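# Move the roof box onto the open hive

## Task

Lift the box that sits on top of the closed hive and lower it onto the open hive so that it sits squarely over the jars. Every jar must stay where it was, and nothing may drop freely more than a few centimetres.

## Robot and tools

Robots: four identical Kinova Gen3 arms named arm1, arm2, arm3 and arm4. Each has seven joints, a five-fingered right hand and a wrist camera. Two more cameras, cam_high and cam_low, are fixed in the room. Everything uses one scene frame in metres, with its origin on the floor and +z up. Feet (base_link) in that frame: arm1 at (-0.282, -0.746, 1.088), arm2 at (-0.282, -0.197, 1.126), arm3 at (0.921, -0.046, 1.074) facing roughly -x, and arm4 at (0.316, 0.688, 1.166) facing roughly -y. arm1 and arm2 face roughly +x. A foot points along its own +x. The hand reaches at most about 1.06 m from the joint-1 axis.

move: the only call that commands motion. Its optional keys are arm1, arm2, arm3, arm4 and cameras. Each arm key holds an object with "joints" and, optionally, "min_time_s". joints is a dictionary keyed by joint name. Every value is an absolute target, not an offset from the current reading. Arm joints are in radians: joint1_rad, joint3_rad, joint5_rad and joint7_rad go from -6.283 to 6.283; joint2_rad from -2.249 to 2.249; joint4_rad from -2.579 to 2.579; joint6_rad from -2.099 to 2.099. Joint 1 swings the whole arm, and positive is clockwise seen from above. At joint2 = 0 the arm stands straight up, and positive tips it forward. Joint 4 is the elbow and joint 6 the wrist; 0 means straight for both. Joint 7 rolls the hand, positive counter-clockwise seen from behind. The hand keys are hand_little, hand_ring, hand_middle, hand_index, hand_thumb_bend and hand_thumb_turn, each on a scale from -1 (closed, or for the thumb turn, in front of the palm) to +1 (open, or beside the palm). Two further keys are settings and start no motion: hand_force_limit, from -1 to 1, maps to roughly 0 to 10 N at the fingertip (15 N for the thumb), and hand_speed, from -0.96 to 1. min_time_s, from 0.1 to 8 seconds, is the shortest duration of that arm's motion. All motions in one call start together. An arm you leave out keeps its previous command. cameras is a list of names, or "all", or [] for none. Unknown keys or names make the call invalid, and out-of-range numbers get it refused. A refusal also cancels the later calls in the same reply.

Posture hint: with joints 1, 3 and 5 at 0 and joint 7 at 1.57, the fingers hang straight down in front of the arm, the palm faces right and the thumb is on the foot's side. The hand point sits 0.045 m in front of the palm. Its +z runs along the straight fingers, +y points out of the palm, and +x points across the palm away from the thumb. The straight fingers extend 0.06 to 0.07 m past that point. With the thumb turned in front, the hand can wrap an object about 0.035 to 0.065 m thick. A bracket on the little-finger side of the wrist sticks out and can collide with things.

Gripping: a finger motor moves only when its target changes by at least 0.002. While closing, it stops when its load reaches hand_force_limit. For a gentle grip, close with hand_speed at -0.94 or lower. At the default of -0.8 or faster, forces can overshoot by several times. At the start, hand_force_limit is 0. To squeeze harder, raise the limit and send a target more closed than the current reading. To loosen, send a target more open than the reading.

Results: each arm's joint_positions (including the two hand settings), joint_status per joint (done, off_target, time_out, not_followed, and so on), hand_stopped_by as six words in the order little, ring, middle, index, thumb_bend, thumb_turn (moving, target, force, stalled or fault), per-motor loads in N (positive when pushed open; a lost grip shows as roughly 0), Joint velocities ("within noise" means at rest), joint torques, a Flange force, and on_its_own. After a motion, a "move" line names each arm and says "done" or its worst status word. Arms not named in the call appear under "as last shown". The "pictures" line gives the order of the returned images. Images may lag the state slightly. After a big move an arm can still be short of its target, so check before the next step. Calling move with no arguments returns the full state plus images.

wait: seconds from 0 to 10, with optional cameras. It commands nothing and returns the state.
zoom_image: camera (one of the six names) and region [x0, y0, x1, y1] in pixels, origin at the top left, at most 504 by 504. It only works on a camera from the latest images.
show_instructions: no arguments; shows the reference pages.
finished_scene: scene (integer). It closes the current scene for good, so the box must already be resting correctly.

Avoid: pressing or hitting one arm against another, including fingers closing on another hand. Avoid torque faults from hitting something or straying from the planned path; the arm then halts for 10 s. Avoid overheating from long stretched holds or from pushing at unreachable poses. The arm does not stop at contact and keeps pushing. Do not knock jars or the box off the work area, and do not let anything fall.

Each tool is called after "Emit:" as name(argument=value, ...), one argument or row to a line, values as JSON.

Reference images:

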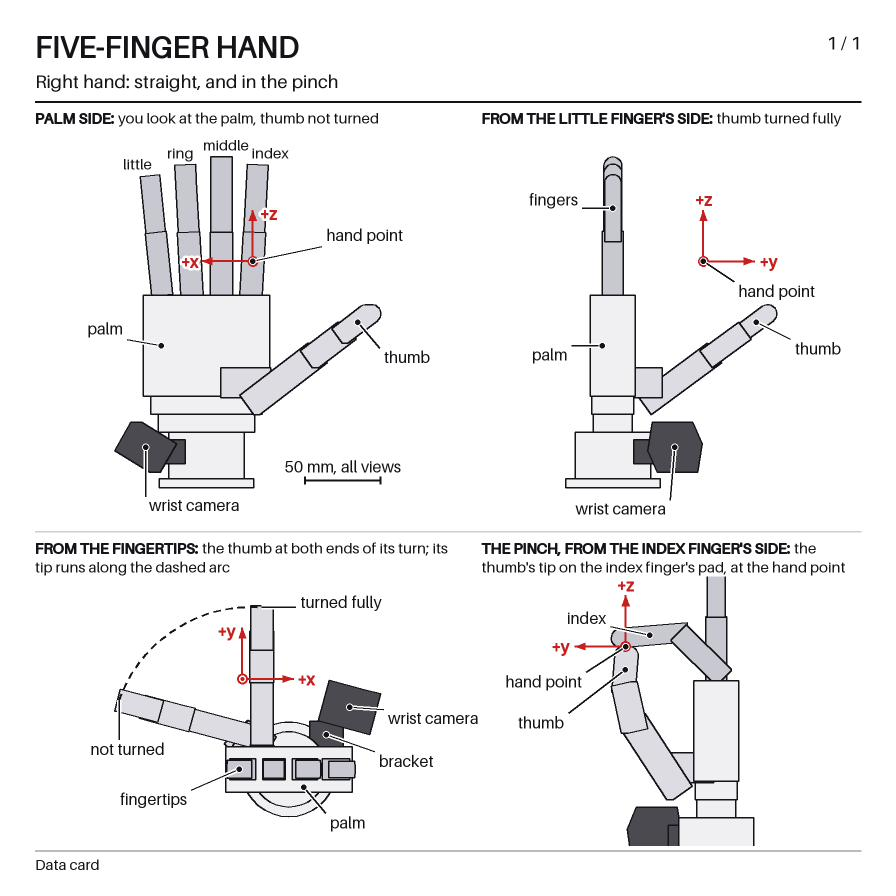

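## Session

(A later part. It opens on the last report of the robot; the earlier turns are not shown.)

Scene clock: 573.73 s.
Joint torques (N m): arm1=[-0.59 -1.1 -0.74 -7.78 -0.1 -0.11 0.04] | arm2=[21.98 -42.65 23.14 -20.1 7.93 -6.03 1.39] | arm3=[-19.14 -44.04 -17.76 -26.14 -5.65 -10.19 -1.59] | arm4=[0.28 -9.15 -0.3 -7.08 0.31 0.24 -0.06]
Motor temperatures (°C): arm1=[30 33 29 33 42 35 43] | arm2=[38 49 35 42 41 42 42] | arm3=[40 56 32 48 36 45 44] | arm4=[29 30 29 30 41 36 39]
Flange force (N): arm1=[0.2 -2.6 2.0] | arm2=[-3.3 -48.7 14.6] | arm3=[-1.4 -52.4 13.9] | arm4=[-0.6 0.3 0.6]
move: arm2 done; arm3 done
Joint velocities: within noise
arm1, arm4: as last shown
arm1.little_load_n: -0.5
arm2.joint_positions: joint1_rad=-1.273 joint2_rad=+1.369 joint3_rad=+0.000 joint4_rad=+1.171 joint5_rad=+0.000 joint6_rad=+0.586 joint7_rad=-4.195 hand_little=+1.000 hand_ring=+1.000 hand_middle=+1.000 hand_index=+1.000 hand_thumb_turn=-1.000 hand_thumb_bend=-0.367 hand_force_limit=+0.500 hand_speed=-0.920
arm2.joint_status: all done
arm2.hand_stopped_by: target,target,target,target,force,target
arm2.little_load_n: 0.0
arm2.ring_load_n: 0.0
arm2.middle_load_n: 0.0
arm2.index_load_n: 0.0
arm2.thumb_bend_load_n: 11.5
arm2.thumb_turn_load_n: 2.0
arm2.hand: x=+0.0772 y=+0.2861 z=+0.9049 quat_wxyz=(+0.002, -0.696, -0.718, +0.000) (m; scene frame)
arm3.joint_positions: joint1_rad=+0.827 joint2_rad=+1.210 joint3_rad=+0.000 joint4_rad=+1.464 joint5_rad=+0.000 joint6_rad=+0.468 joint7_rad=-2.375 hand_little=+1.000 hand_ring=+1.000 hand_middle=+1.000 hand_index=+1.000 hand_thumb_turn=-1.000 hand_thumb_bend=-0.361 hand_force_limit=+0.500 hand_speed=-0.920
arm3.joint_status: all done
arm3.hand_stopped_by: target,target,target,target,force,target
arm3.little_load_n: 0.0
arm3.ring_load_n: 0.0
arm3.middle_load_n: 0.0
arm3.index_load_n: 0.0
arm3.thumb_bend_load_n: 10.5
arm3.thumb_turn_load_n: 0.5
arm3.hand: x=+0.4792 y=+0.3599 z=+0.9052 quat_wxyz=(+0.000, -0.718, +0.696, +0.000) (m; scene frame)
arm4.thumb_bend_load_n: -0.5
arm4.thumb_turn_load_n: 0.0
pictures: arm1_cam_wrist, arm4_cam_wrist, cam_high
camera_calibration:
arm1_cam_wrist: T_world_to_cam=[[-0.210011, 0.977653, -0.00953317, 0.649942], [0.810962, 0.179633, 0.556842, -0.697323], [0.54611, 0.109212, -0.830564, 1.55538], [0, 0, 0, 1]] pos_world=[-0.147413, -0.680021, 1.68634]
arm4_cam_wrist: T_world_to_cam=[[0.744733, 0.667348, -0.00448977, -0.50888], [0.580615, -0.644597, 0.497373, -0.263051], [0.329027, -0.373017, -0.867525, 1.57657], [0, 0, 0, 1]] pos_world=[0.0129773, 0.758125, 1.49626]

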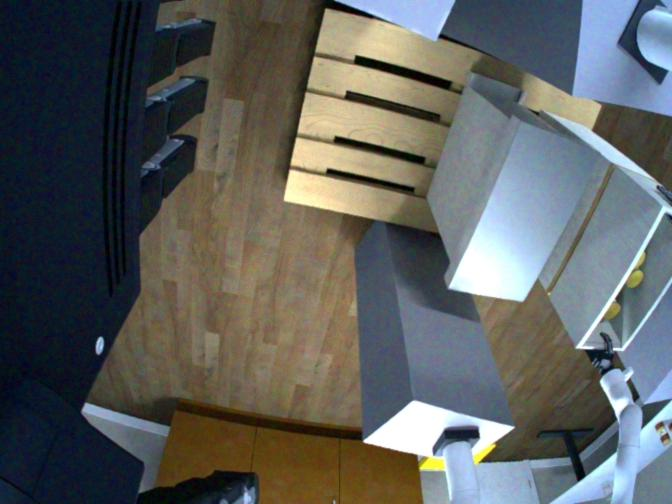

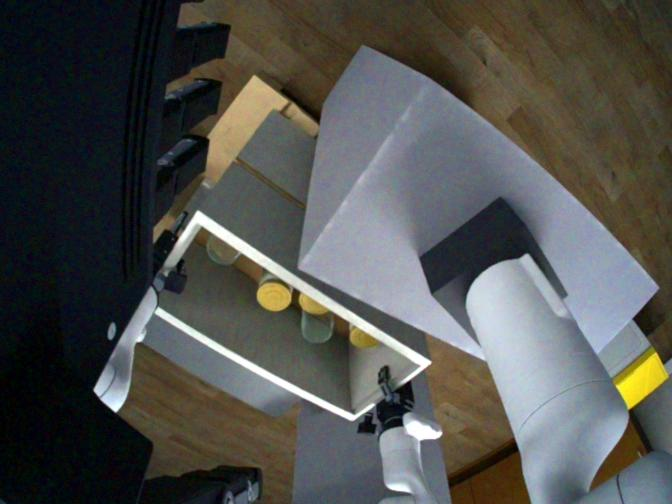

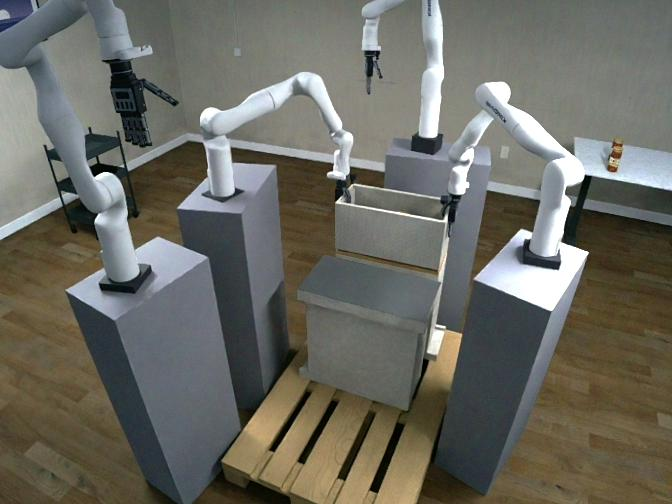

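Emit:
move(
  arm2={"joints": {"joint1_rad": -1.2714, "joint2_rad": 1.3859, "joint4_rad": 1.1544, "joint6_rad": 0.5862, "joint7_rad": -4.1935}, "min_time_s": 1.5},
  arm3={"joints": {"joint1_rad": 0.8296, "joint2_rad": 1.2238, "joint4_rad": 1.4594, "joint6_rad": 0.4584, "joint7_rad": -2.3730}, "min_time_s": 1.5},
  cameras=["cam_high", "arm4_cam_wrist", "arm1_cam_wrist"],
)

Emit:
zoom_image(
  camera="cam_high",
  region=[420, 240, 460, 280],
)

Emit:
zoom_image(
  camera="cam_high",
  region=[320, 230, 350, 260],
)

Emit:
zoom_image(
  camera="arm4_cam_wrist",
  region=[215, 140, 255, 180],
)

Emit:
zoom_image(
  camera="arm1_cam_wrist",
  region=[532, 275, 572, 315],
)

Scene clock: 646.60 s.
Joint torques (N m): arm1=[-0.61 -1.11 -0.8 -7.78 -0.09 -0.12 0.05] | arm2=[21.93 -43.04 23.16 -20.19 7.96 -6.11 1.41] | arm3=[-19.41 -44.25 -18.04 -25.96 -5.54 -10.23 -1.52] | arm4=[0.28 -9.19 -0.33 -7.08 0.3 0.19 0.01]
Motor temperatures (°C): arm1=[30 33 29 33 42 35 43] | arm2=[39 49 36 42 41 42 42] | arm3=[41 57 32 48 36 46 44] | arm4=[29 30 29 30 41 36 39]
Flange force (N): arm1=[0.2 -2.8 2.0] | arm2=[-3.3 -48.6 14.7] | arm3=[-2.0 -52.4 13.9] | arm4=[-0.7 0.1 0.5]
move: arm2 done; arm3 done
Joint velocities: within noise
arm1.joint_positions: joint1_rad=+0.117 joint2_rad=-0.351 joint3_rad=-0.084 joint4_rad=+1.442 joint5_rad=+0.010 joint6_rad=+1.968 joint7_rad=-1.824 hand_little=+1.000 hand_ring=+1.000 hand_middle=+1.000 hand_index=+1.000 hand_thumb_turn=+1.000 hand_thumb_bend=+1.000 hand_force_limit=+0.000 hand_speed=-0.800
arm1.joint_status: not commanded
arm1.hand_stopped_by: target,target,target,target,target,target
arm1.little_load_n: 0.0
arm1.ring_load_n: -0.5
arm1.middle_load_n: 0.0
arm1.index_load_n: 0.0
arm1.thumb_bend_load_n: 0.0
arm1.thumb_turn_load_n: -0.5
arm1.hand: x=-0.0815 y=-0.6670 z=+1.5907 quat_wxyz=(-0.036, -0.004, -0.999, +0.009) (m; scene frame)
arm2.joint_positions: joint1_rad=-1.271 joint2_rad=+1.386 joint3_rad=+0.000 joint4_rad=+1.154 joint5_rad=+0.000 joint6_rad=+0.586 joint7_rad=-4.193 hand_little=+1.000 hand_ring=+1.000 hand_middle=+1.000 hand_index=+1.000 hand_thumb_turn=-1.000 hand_thumb_bend=-0.367 hand_force_limit=+0.500 hand_speed=-0.920
arm2.joint_status: all done
arm2.hand_stopped_by: target,target,target,target,force,target
arm2.little_load_n: 0.0
arm2.ring_load_n: 0.0
arm2.middle_load_n: 0.0
arm2.index_load_n: 0.0
arm2.thumb_bend_load_n: 11.5
arm2.thumb_turn_load_n: 2.0
arm2.hand: x=+0.0788 y=+0.2867 z=+0.8979 quat_wxyz=(+0.002, -0.696, -0.718, +0.000) (m; scene frame)
arm3.joint_positions: joint1_rad=+0.830 joint2_rad=+1.224 joint3_rad=+0.000 joint4_rad=+1.459 joint5_rad=+0.000 joint6_rad=+0.458 joint7_rad=-2.373 hand_little=+1.000 hand_ring=+1.000 hand_middle=+1.000 hand_index=+1.000 hand_thumb_turn=-1.000 hand_thumb_bend=-0.361 hand_force_limit=+0.500 hand_speed=-0.920
arm3.joint_status: all done
arm3.hand_stopped_by: target,target,target,target,force,target
arm3.little_load_n: 0.0
arm3.ring_load_n: 0.0
arm3.middle_load_n: 0.0
arm3.index_load_n: 0.0
arm3.thumb_bend_load_n: 10.5
arm3.thumb_turn_load_n: 0.5
arm3.hand: x=+0.4807 y=+0.3603 z=+0.8982 quat_wxyz=(+0.000, -0.718, +0.696, +0.000) (m; scene frame)
arm4: as last shown
arm4.thumb_bend_load_n: 0.0
pictures: arm1_cam_wrist, arm4_cam_wrist, cam_high
camera_calibration:
arm1_cam_wrist: T_world_to_cam=[[-0.210011, 0.977653, -0.00953317, 0.649942], [0.810962, 0.179633, 0.556842, -0.697323], [0.54611, 0.109212, -0.830564, 1.55538], [0, 0, 0, 1]] pos_world=[-0.147413, -0.680021, 1.68634]
arm4_cam_wrist: T_world_to_cam=[[0.744733, 0.667348, -0.00448977, -0.50888], [0.580615, -0.644597, 0.497373, -0.263051], [0.329027, -0.373017, -0.867525, 1.57657], [0, 0, 0, 1]] pos_world=[0.0129773, 0.758125, 1.49626]

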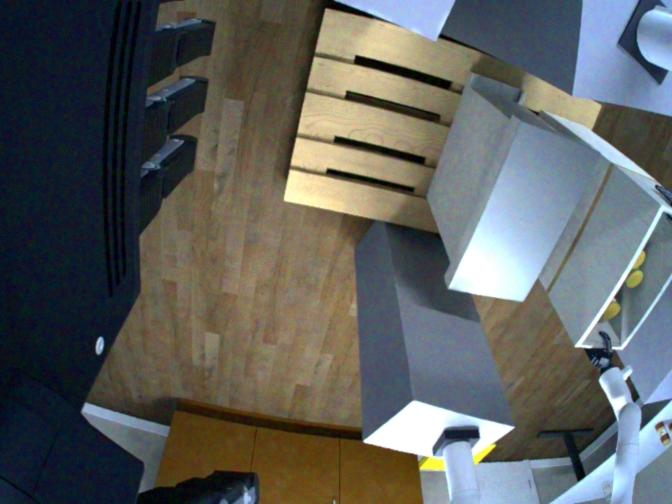

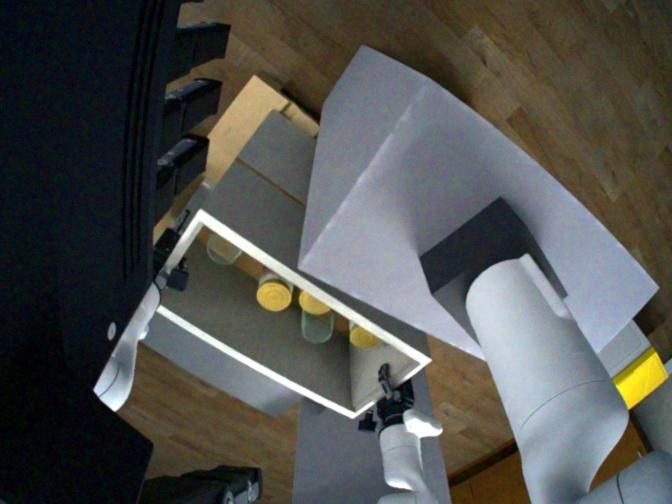

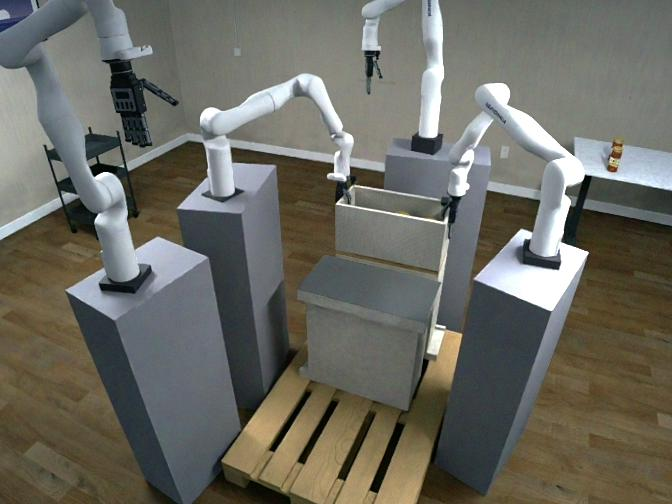

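Scaled by 12.600 from the camera's 672x504 image, which has a finer 960x720 frame.

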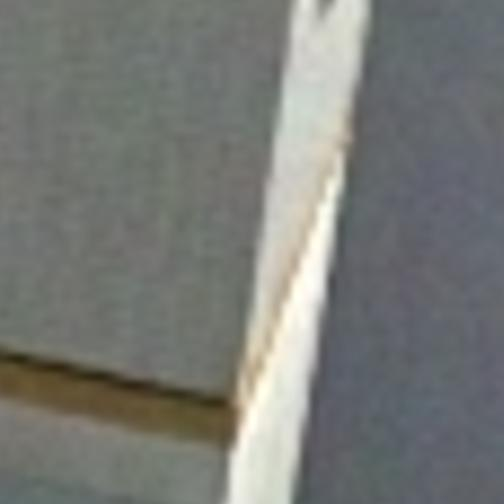

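Scaled by 16.800 from the camera's 672x504 image, which has a finer 960x720 frame.

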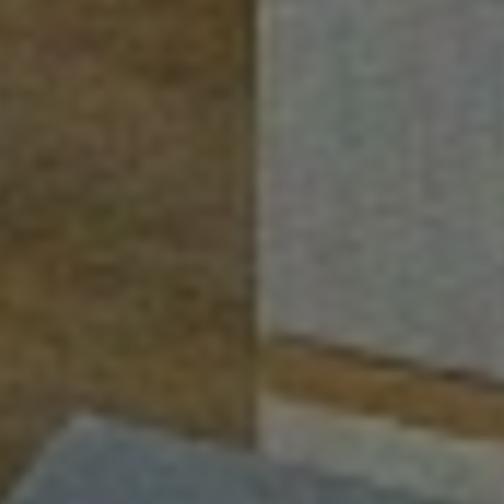

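Scaled by 12.600 from the camera's 672x504 image, which has a finer 960x720 frame.

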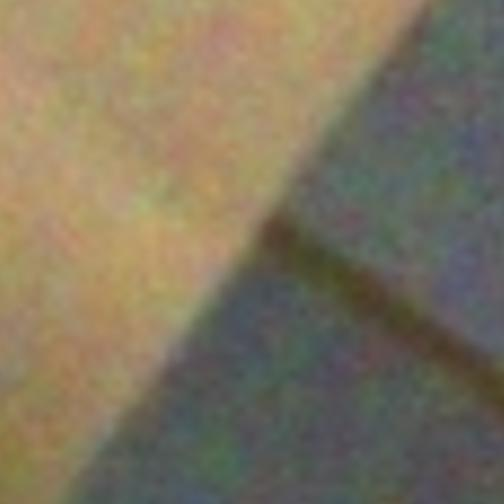

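Scaled by 12.600 from the camera's 672x504 image, which has a finer 960x720 frame.

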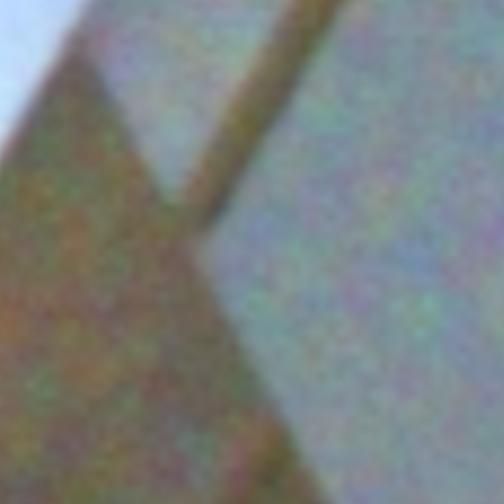

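Emit:
move(
  arm2={"joints": {"joint1_rad": -1.2699, "joint2_rad": 1.3975, "joint4_rad": 1.1439, "joint6_rad": 0.5851, "joint7_rad": -4.1921}, "min_time_s": 1.5},
  arm3={"joints": {"joint1_rad": 0.8308, "joint2_rad": 1.2338, "joint4_rad": 1.4569, "joint6_rad": 0.4509, "joint7_rad": -2.3718}, "min_time_s": 1.5},
  cameras=["cam_high", "arm4_cam_wrist", "arm1_cam_wrist"],
)

Emit:
zoom_image(
  camera="cam_high",
  region=[420, 240, 460, 280],
)

Emit:
zoom_image(
  camera="cam_high",
  region=[320, 230, 350, 260],
)

Emit:
zoom_image(
  camera="arm1_cam_wrist",
  region=[532, 275, 572, 315],
)

Emit:
zoom_image(
  camera="arm1_cam_wrist",
  region=[602, 150, 672, 200],
)

Scene clock: 666.97 s.
Joint torques (N m): arm1=[-0.55 -1.06 -0.67 -7.89 -0.12 -0.11 0.03] | arm2=[26 -25.05 25.94 -20.23 9.05 -9.75 1.91] | arm3=[-21.76 -29.27 -20.35 -30.09 -5.92 -14.85 -1.78] | arm4=[0.26 -9.14 -0.24 -7.1 0.29 0.19 0]
Motor temperatures (°C): arm1=[30 33 29 33 42 35 43] | arm2=[40 49 36 42 41 42 42] | arm3=[41 58 32 48 36 46 44] | arm4=[29 30 29 30 41 36 39]
Flange force (N): arm1=[0.5 -2.5 2.5] | arm2=[-11.1 -62.6 -26.9] | arm3=[8.3 -68.7 -28.2] | arm4=[-0.8 0.2 0.4]
move: arm2 done; arm3 done
Joint velocities: within noise
arm1, arm4: as last shown
arm1.ring_load_n: 0.0
arm1.middle_load_n: 0.5
arm2.joint_positions: joint1_rad=-1.270 joint2_rad=+1.397 joint3_rad=+0.000 joint4_rad=+1.144 joint5_rad=+0.000 joint6_rad=+0.585 joint7_rad=-4.192 hand_little=+1.000 hand_ring=+1.000 hand_middle=+1.000 hand_index=+1.000 hand_thumb_turn=-1.000 hand_thumb_bend=-0.367 hand_force_limit=+0.500 hand_speed=-0.920
arm2.joint_status: all done
arm2.hand_stopped_by: target,target,target,target,force,target
arm2.little_load_n: 0.5
arm2.ring_load_n: 0.0
arm2.middle_load_n: 0.0
arm2.index_load_n: 0.0
arm2.thumb_bend_load_n: 10.0
arm2.thumb_turn_load_n: 1.5
arm2.hand: x=+0.0797 y=+0.2867 z=+0.8929 quat_wxyz=(+0.002, -0.696, -0.718, +0.000) (m; scene frame)
arm3.joint_positions: joint1_rad=+0.831 joint2_rad=+1.234 joint3_rad=+0.000 joint4_rad=+1.457 joint5_rad=+0.000 joint6_rad=+0.451 joint7_rad=-2.372 hand_little=+1.000 hand_ring=+1.000 hand_middle=+1.000 hand_index=+1.000 hand_thumb_turn=-1.000 hand_thumb_bend=-0.361 hand_force_limit=+0.500 hand_speed=-0.920
arm3.joint_status: all done
arm3.hand_stopped_by: target,target,target,target,force,target
arm3.little_load_n: 0.0
arm3.ring_load_n: 0.0
arm3.middle_load_n: 0.0
arm3.index_load_n: 0.0
arm3.thumb_bend_load_n: 11.0
arm3.thumb_turn_load_n: 0.5
arm3.hand: x=+0.4816 y=+0.3604 z=+0.8932 quat_wxyz=(+0.000, -0.718, +0.696, +0.000) (m; scene frame)
pictures: arm1_cam_wrist, arm4_cam_wrist, cam_high
camera_calibration:
arm1_cam_wrist: T_world_to_cam=[[-0.210011, 0.977653, -0.00953317, 0.649942], [0.810962, 0.179633, 0.556842, -0.697323], [0.54611, 0.109212, -0.830564, 1.55538], [0, 0, 0, 1]] pos_world=[-0.147413, -0.680021, 1.68634]
arm4_cam_wrist: T_world_to_cam=[[0.744733, 0.667348, -0.00448977, -0.50888], [0.580615, -0.644597, 0.497373, -0.263051], [0.329027, -0.373017, -0.867525, 1.57657], [0, 0, 0, 1]] pos_world=[0.0129773, 0.758125, 1.49626]

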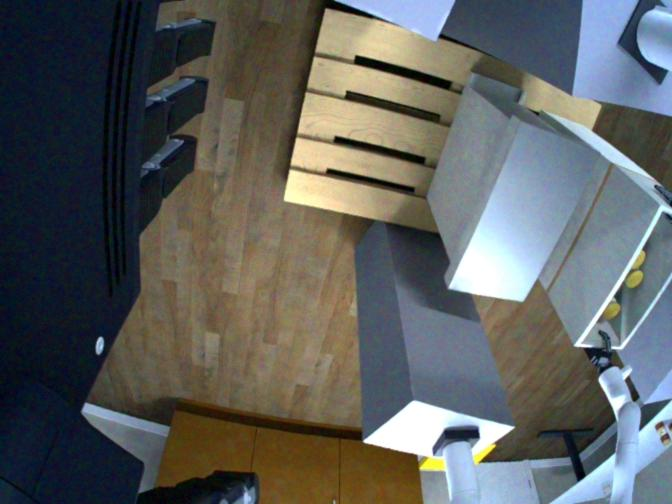

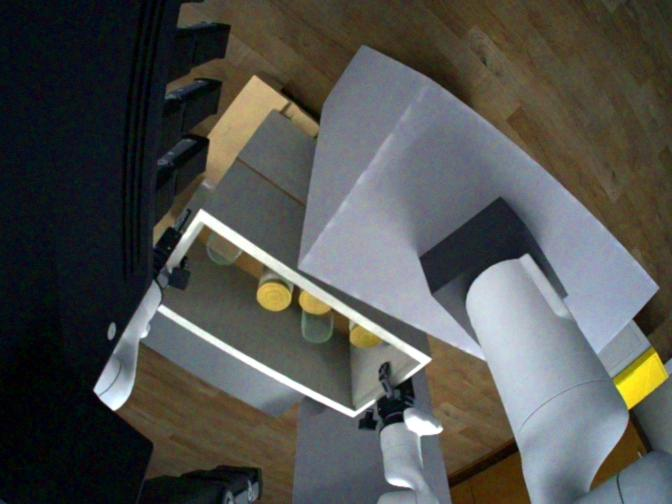

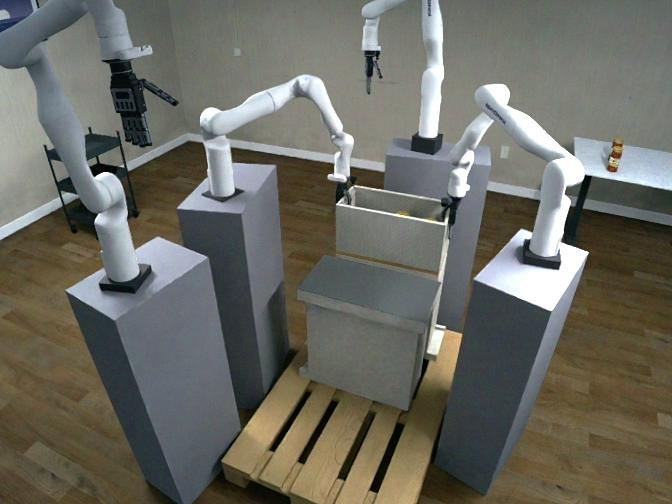

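Scaled by 12.600 from the camera's 672x504 image, which has a finer 960x720 frame.

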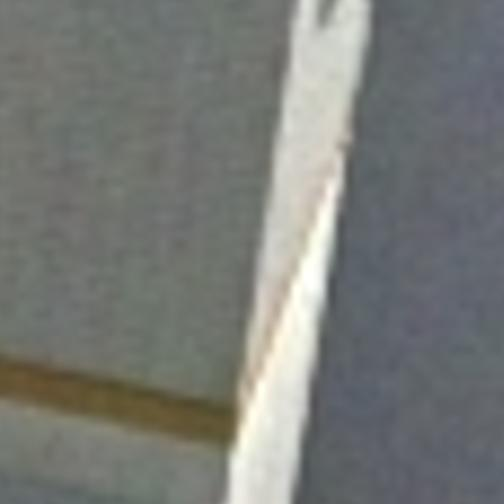

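Scaled by 16.800 from the camera's 672x504 image, which has a finer 960x720 frame.

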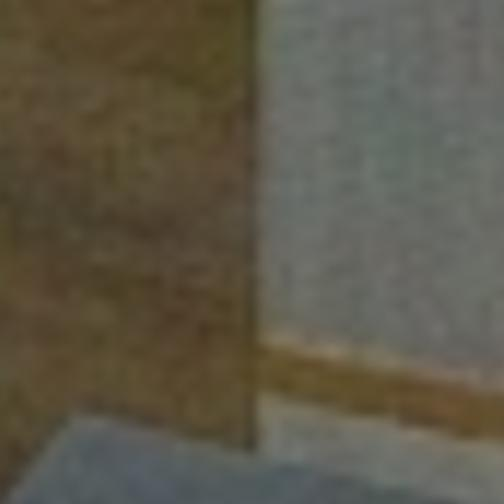

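Scaled by 12.600 from the camera's 672x504 image, which has a finer 960x720 frame.

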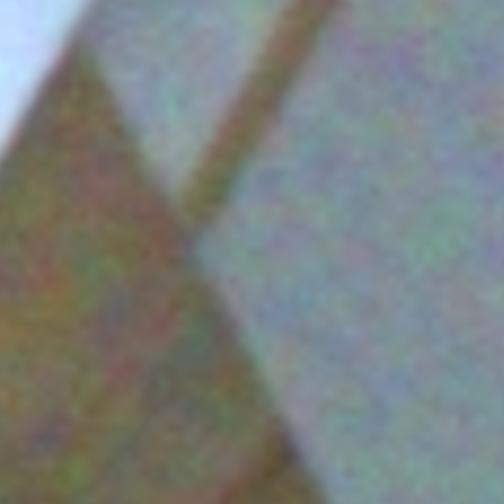

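Scaled by 7.200 from the camera's 672x504 image, which has a finer 960x720 frame.

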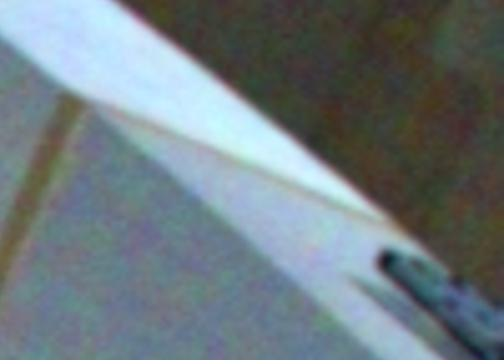

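Emit:
move(
  arm2={"joints": {"hand_thumb_bend": 1, "hand_speed": -0.3}},
  arm3={"joints": {"hand_thumb_bend": 1, "hand_speed": -0.3}},
  cameras=[],
)

Emit:
move(
  arm2={"joints": {"joint1_rad": -1.2935, "joint2_rad": 1.3859, "joint4_rad": 1.1841, "joint6_rad": 0.5566, "joint7_rad": -4.2156}, "min_time_s": 3},
  arm3={"joints": {"joint1_rad": 0.8522, "joint2_rad": 1.2229, "joint4_rad": 1.5005, "joint6_rad": 0.4182, "joint7_rad": -2.3504}, "min_time_s": 3},
  cameras=["cam_high", "arm4_cam_wrist", "arm1_cam_wrist", "arm2_cam_wrist", "arm3_cam_wrist"],
)

Emit:
zoom_image(
  camera="cam_high",
  region=[320, 180, 470, 285],
)

Emit:
zoom_image(
  camera="arm1_cam_wrist",
  region=[530, 150, 672, 320],
)

Scene clock: 687.83 s.
Joint torques (N m): arm1=[-0.58 -1.09 -0.7 -7.84 -0.11 -0.06 0.04] | arm2=[25.73 -31.03 26.39 -18.16 9.1 -7.33 1.55] | arm3=[-22.43 -33.56 -21 -27.67 -5.89 -12.98 -1.45] | arm4=[0.25 -9.17 -0.31 -7 0.3 0.22 -0.01]
Motor temperatures (°C): arm1=[30 33 29 33 42 35 43] | arm2=[41 48 36 41 41 42 42] | arm3=[41 56 32 48 36 46 44] | arm4=[29 30 29 30 41 36 39]
Flange force (N): arm1=[0.3 -2.5 2.4] | arm2=[-2.8 -56.1 -9.2] | arm3=[1.5 -63.2 -14.3] | arm4=[-0.5 0.0 0.4]
move: arm2 done; arm3 done
Joint velocities: within noise
arm1, arm4: as last shown
arm1.middle_load_n: 0.0
arm1.thumb_turn_load_n: 0.0
arm2.joint_positions: joint1_rad=-1.270 joint2_rad=+1.397 joint3_rad=+0.000 joint4_rad=+1.144 joint5_rad=+0.000 joint6_rad=+0.585 joint7_rad=-4.192 hand_little=+1.000 hand_ring=+1.000 hand_middle=+1.000 hand_index=+1.000 hand_thumb_turn=-1.000 hand_thumb_bend=+1.000 hand_force_limit=+0.500 hand_speed=-0.300
arm2.joint_status: all done
arm2.hand_stopped_by: target,target,target,target,target,target
arm2.little_load_n: 0.0
arm2.ring_load_n: 0.0
arm2.middle_load_n: 0.0
arm2.index_load_n: 0.0
arm2.thumb_bend_load_n: 0.0
arm2.thumb_turn_load_n: -0.5
arm2.hand: x=+0.0797 y=+0.2867 z=+0.8929 quat_wxyz=(+0.002, -0.696, -0.718, +0.000) (m; scene frame)
arm3.joint_positions: joint1_rad=+0.831 joint2_rad=+1.234 joint3_rad=+0.000 joint4_rad=+1.457 joint5_rad=+0.000 joint6_rad=+0.451 joint7_rad=-2.372 hand_little=+1.000 hand_ring=+1.000 hand_middle=+1.000 hand_index=+1.000 hand_thumb_turn=-1.000 hand_thumb_bend=+1.000 hand_force_limit=+0.500 hand_speed=-0.300
arm3.joint_status: all done
arm3.hand_stopped_by: target,target,target,target,target,target
arm3.little_load_n: 0.0
arm3.ring_load_n: 0.0
arm3.middle_load_n: 0.0
arm3.index_load_n: 0.0
arm3.thumb_bend_load_n: 0.0
arm3.thumb_turn_load_n: 0.5
arm3.hand: x=+0.4817 y=+0.3603 z=+0.8932 quat_wxyz=(+0.000, -0.718, +0.696, +0.000) (m; scene frame)
pictures: none
No camera images: "cameras" was empty.

Scene clock: 691.13 s.
Joint torques (N m): arm1=[-0.5 -1.11 -0.77 -7.83 -0.15 -0.12 0.07] | arm2=[-2.28 -23.38 -0.78 -3.87 -0.1 0.32 -0.06] | arm3=[-0.02 -21.3 1.65 -2.8 -0.28 -0.02 -0.15] | arm4=[0.3 -9.18 -0.27 -7.04 0.31 0.2 0.01]
Motor temperatures (°C): arm1=[30 33 29 33 42 35 43] | arm2=[40 48 36 41 41 42 42] | arm3=[41 56 32 47 36 46 44] | arm4=[29 30 29 30 41 36 39]
Flange force (N): arm1=[0.2 -2.7 2.2] | arm2=[-0.7 4.1 1.8] | arm3=[-2.0 0.8 0.6] | arm4=[-0.7 0.0 0.4]
move: arm2 done; arm3 done
Joint velocities: within noise
arm1, arm4: as last shown
arm2.joint_positions: joint1_rad=-1.293 joint2_rad=+1.386 joint3_rad=+0.000 joint4_rad=+1.184 joint5_rad=+0.000 joint6_rad=+0.557 joint7_rad=-4.216 hand_little=+1.000 hand_ring=+1.000 hand_middle=+1.000 hand_index=+1.000 hand_thumb_turn=-1.000 hand_thumb_bend=+1.000 hand_force_limit=+0.500 hand_speed=-0.300
arm2.joint_status: all done
arm2.hand_stopped_by: target,target,target,target,target,target
arm2.little_load_n: 0.0
arm2.ring_load_n: 0.0
arm2.middle_load_n: 0.0
arm2.index_load_n: 0.0
arm2.thumb_bend_load_n: 0.0
arm2.thumb_turn_load_n: 0.0
arm2.hand: x=+0.0637 y=+0.2862 z=+0.8929 quat_wxyz=(+0.002, -0.696, -0.718, +0.000) (m; scene frame)
arm3.joint_positions: joint1_rad=+0.852 joint2_rad=+1.223 joint3_rad=+0.000 joint4_rad=+1.500 joint5_rad=+0.000 joint6_rad=+0.418 joint7_rad=-2.350 hand_little=+1.000 hand_ring=+1.000 hand_middle=+1.000 hand_index=+1.000 hand_thumb_turn=-1.000 hand_thumb_bend=+1.000 hand_force_limit=+0.500 hand_speed=-0.300
arm3.joint_status: all done
arm3.hand_stopped_by: target,target,target,target,target,target
arm3.little_load_n: -0.5
arm3.ring_load_n: 0.0
arm3.middle_load_n: 0.0
arm3.index_load_n: 0.0
arm3.thumb_bend_load_n: -0.5
arm3.thumb_turn_load_n: 0.0
arm3.hand: x=+0.4977 y=+0.3608 z=+0.8932 quat_wxyz=(+0.000, -0.718, +0.696, +0.000) (m; scene frame)
pictures: arm1_cam_wrist, arm2_cam_wrist, arm3_cam_wrist, arm4_cam_wrist, cam_high
camera_calibration:
arm1_cam_wrist: T_world_to_cam=[[-0.210011, 0.977653, -0.00953317, 0.649942], [0.810962, 0.179633, 0.556842, -0.697323], [0.54611, 0.109212, -0.830564, 1.55538], [0, 0, 0, 1]] pos_world=[-0.147413, -0.680021, 1.68634]
arm2_cam_wrist: T_world_to_cam=[[0.950982, 0.308478, -0.0217741, -0.134114], [0.27919, -0.826147, 0.489423, -0.216438], [0.132987, -0.471512, -0.871775, 1.01873], [0, 0, 0, 1]] pos_world=[0.0524894, 0.342904, 0.99111]
arm3_cam_wrist: T_world_to_cam=[[-0.951795, -0.305988, 0.0214083, 0.562417], [-0.254239, 0.826021, 0.503043, -0.615429], [-0.171609, 0.473351, -0.863996, 0.801676], [0, 0, 0, 1]] pos_world=[0.516415, 0.300976, 0.990192]
arm4_cam_wrist: T_world_to_cam=[[0.744733, 0.667348, -0.00448977, -0.50888], [0.580615, -0.644597, 0.497373, -0.263051], [0.329027, -0.373017, -0.867525, 1.57657], [0, 0, 0, 1]] pos_world=[0.0129773, 0.758125, 1.49626]

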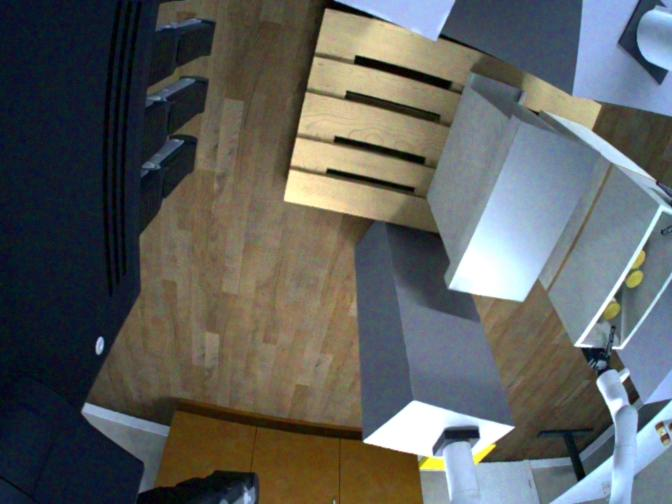

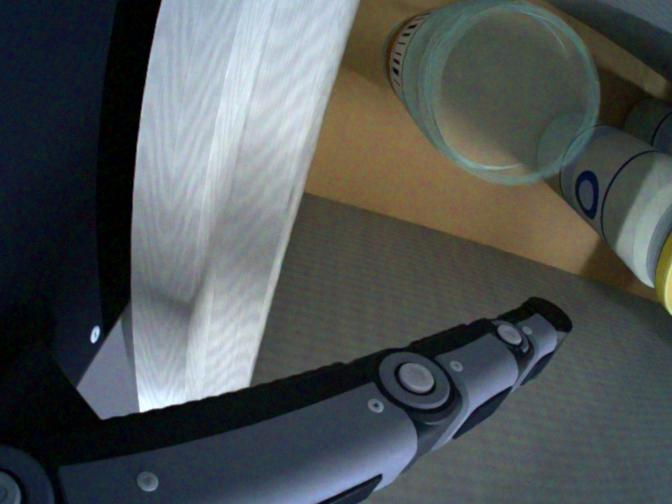

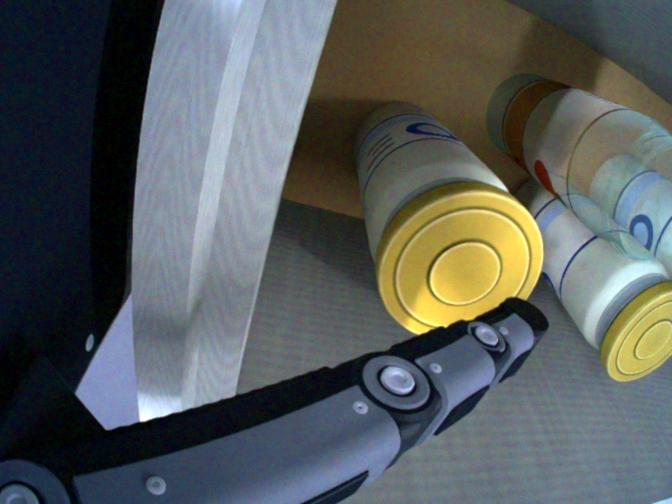

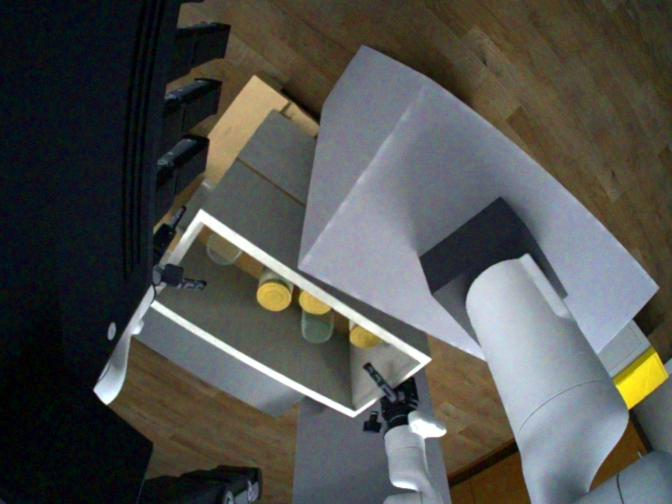

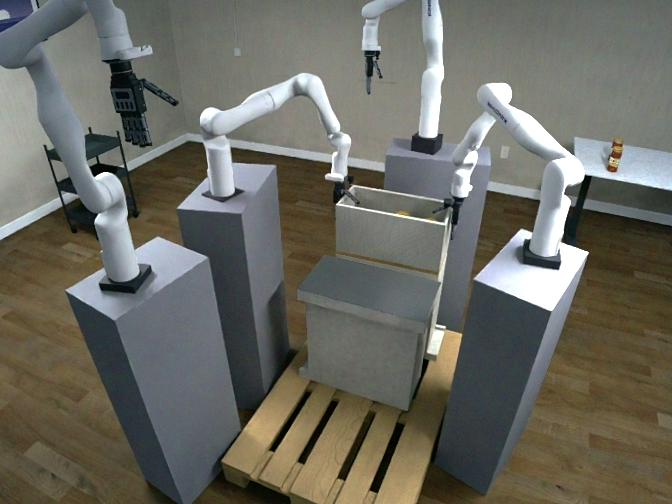

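Scaled by 3.360 from the camera's 672x504 image, which has a finer 960x720 frame.

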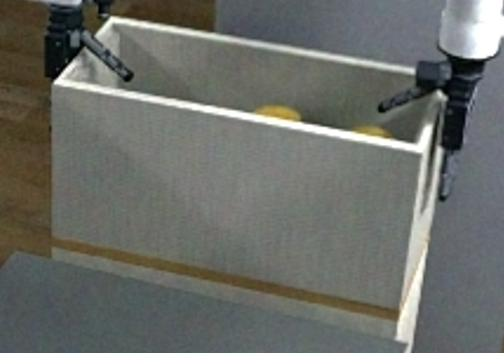

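Scaled by 2.965 from the camera's 672x504 image, which has a finer 960x720 frame.

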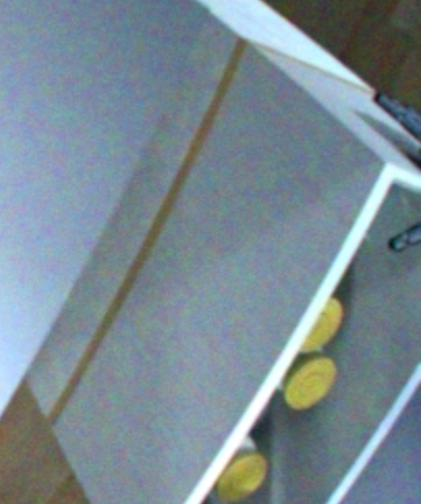

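Emit:
finished_scene(
  scene=3,
)

The scene is finished: the task was done.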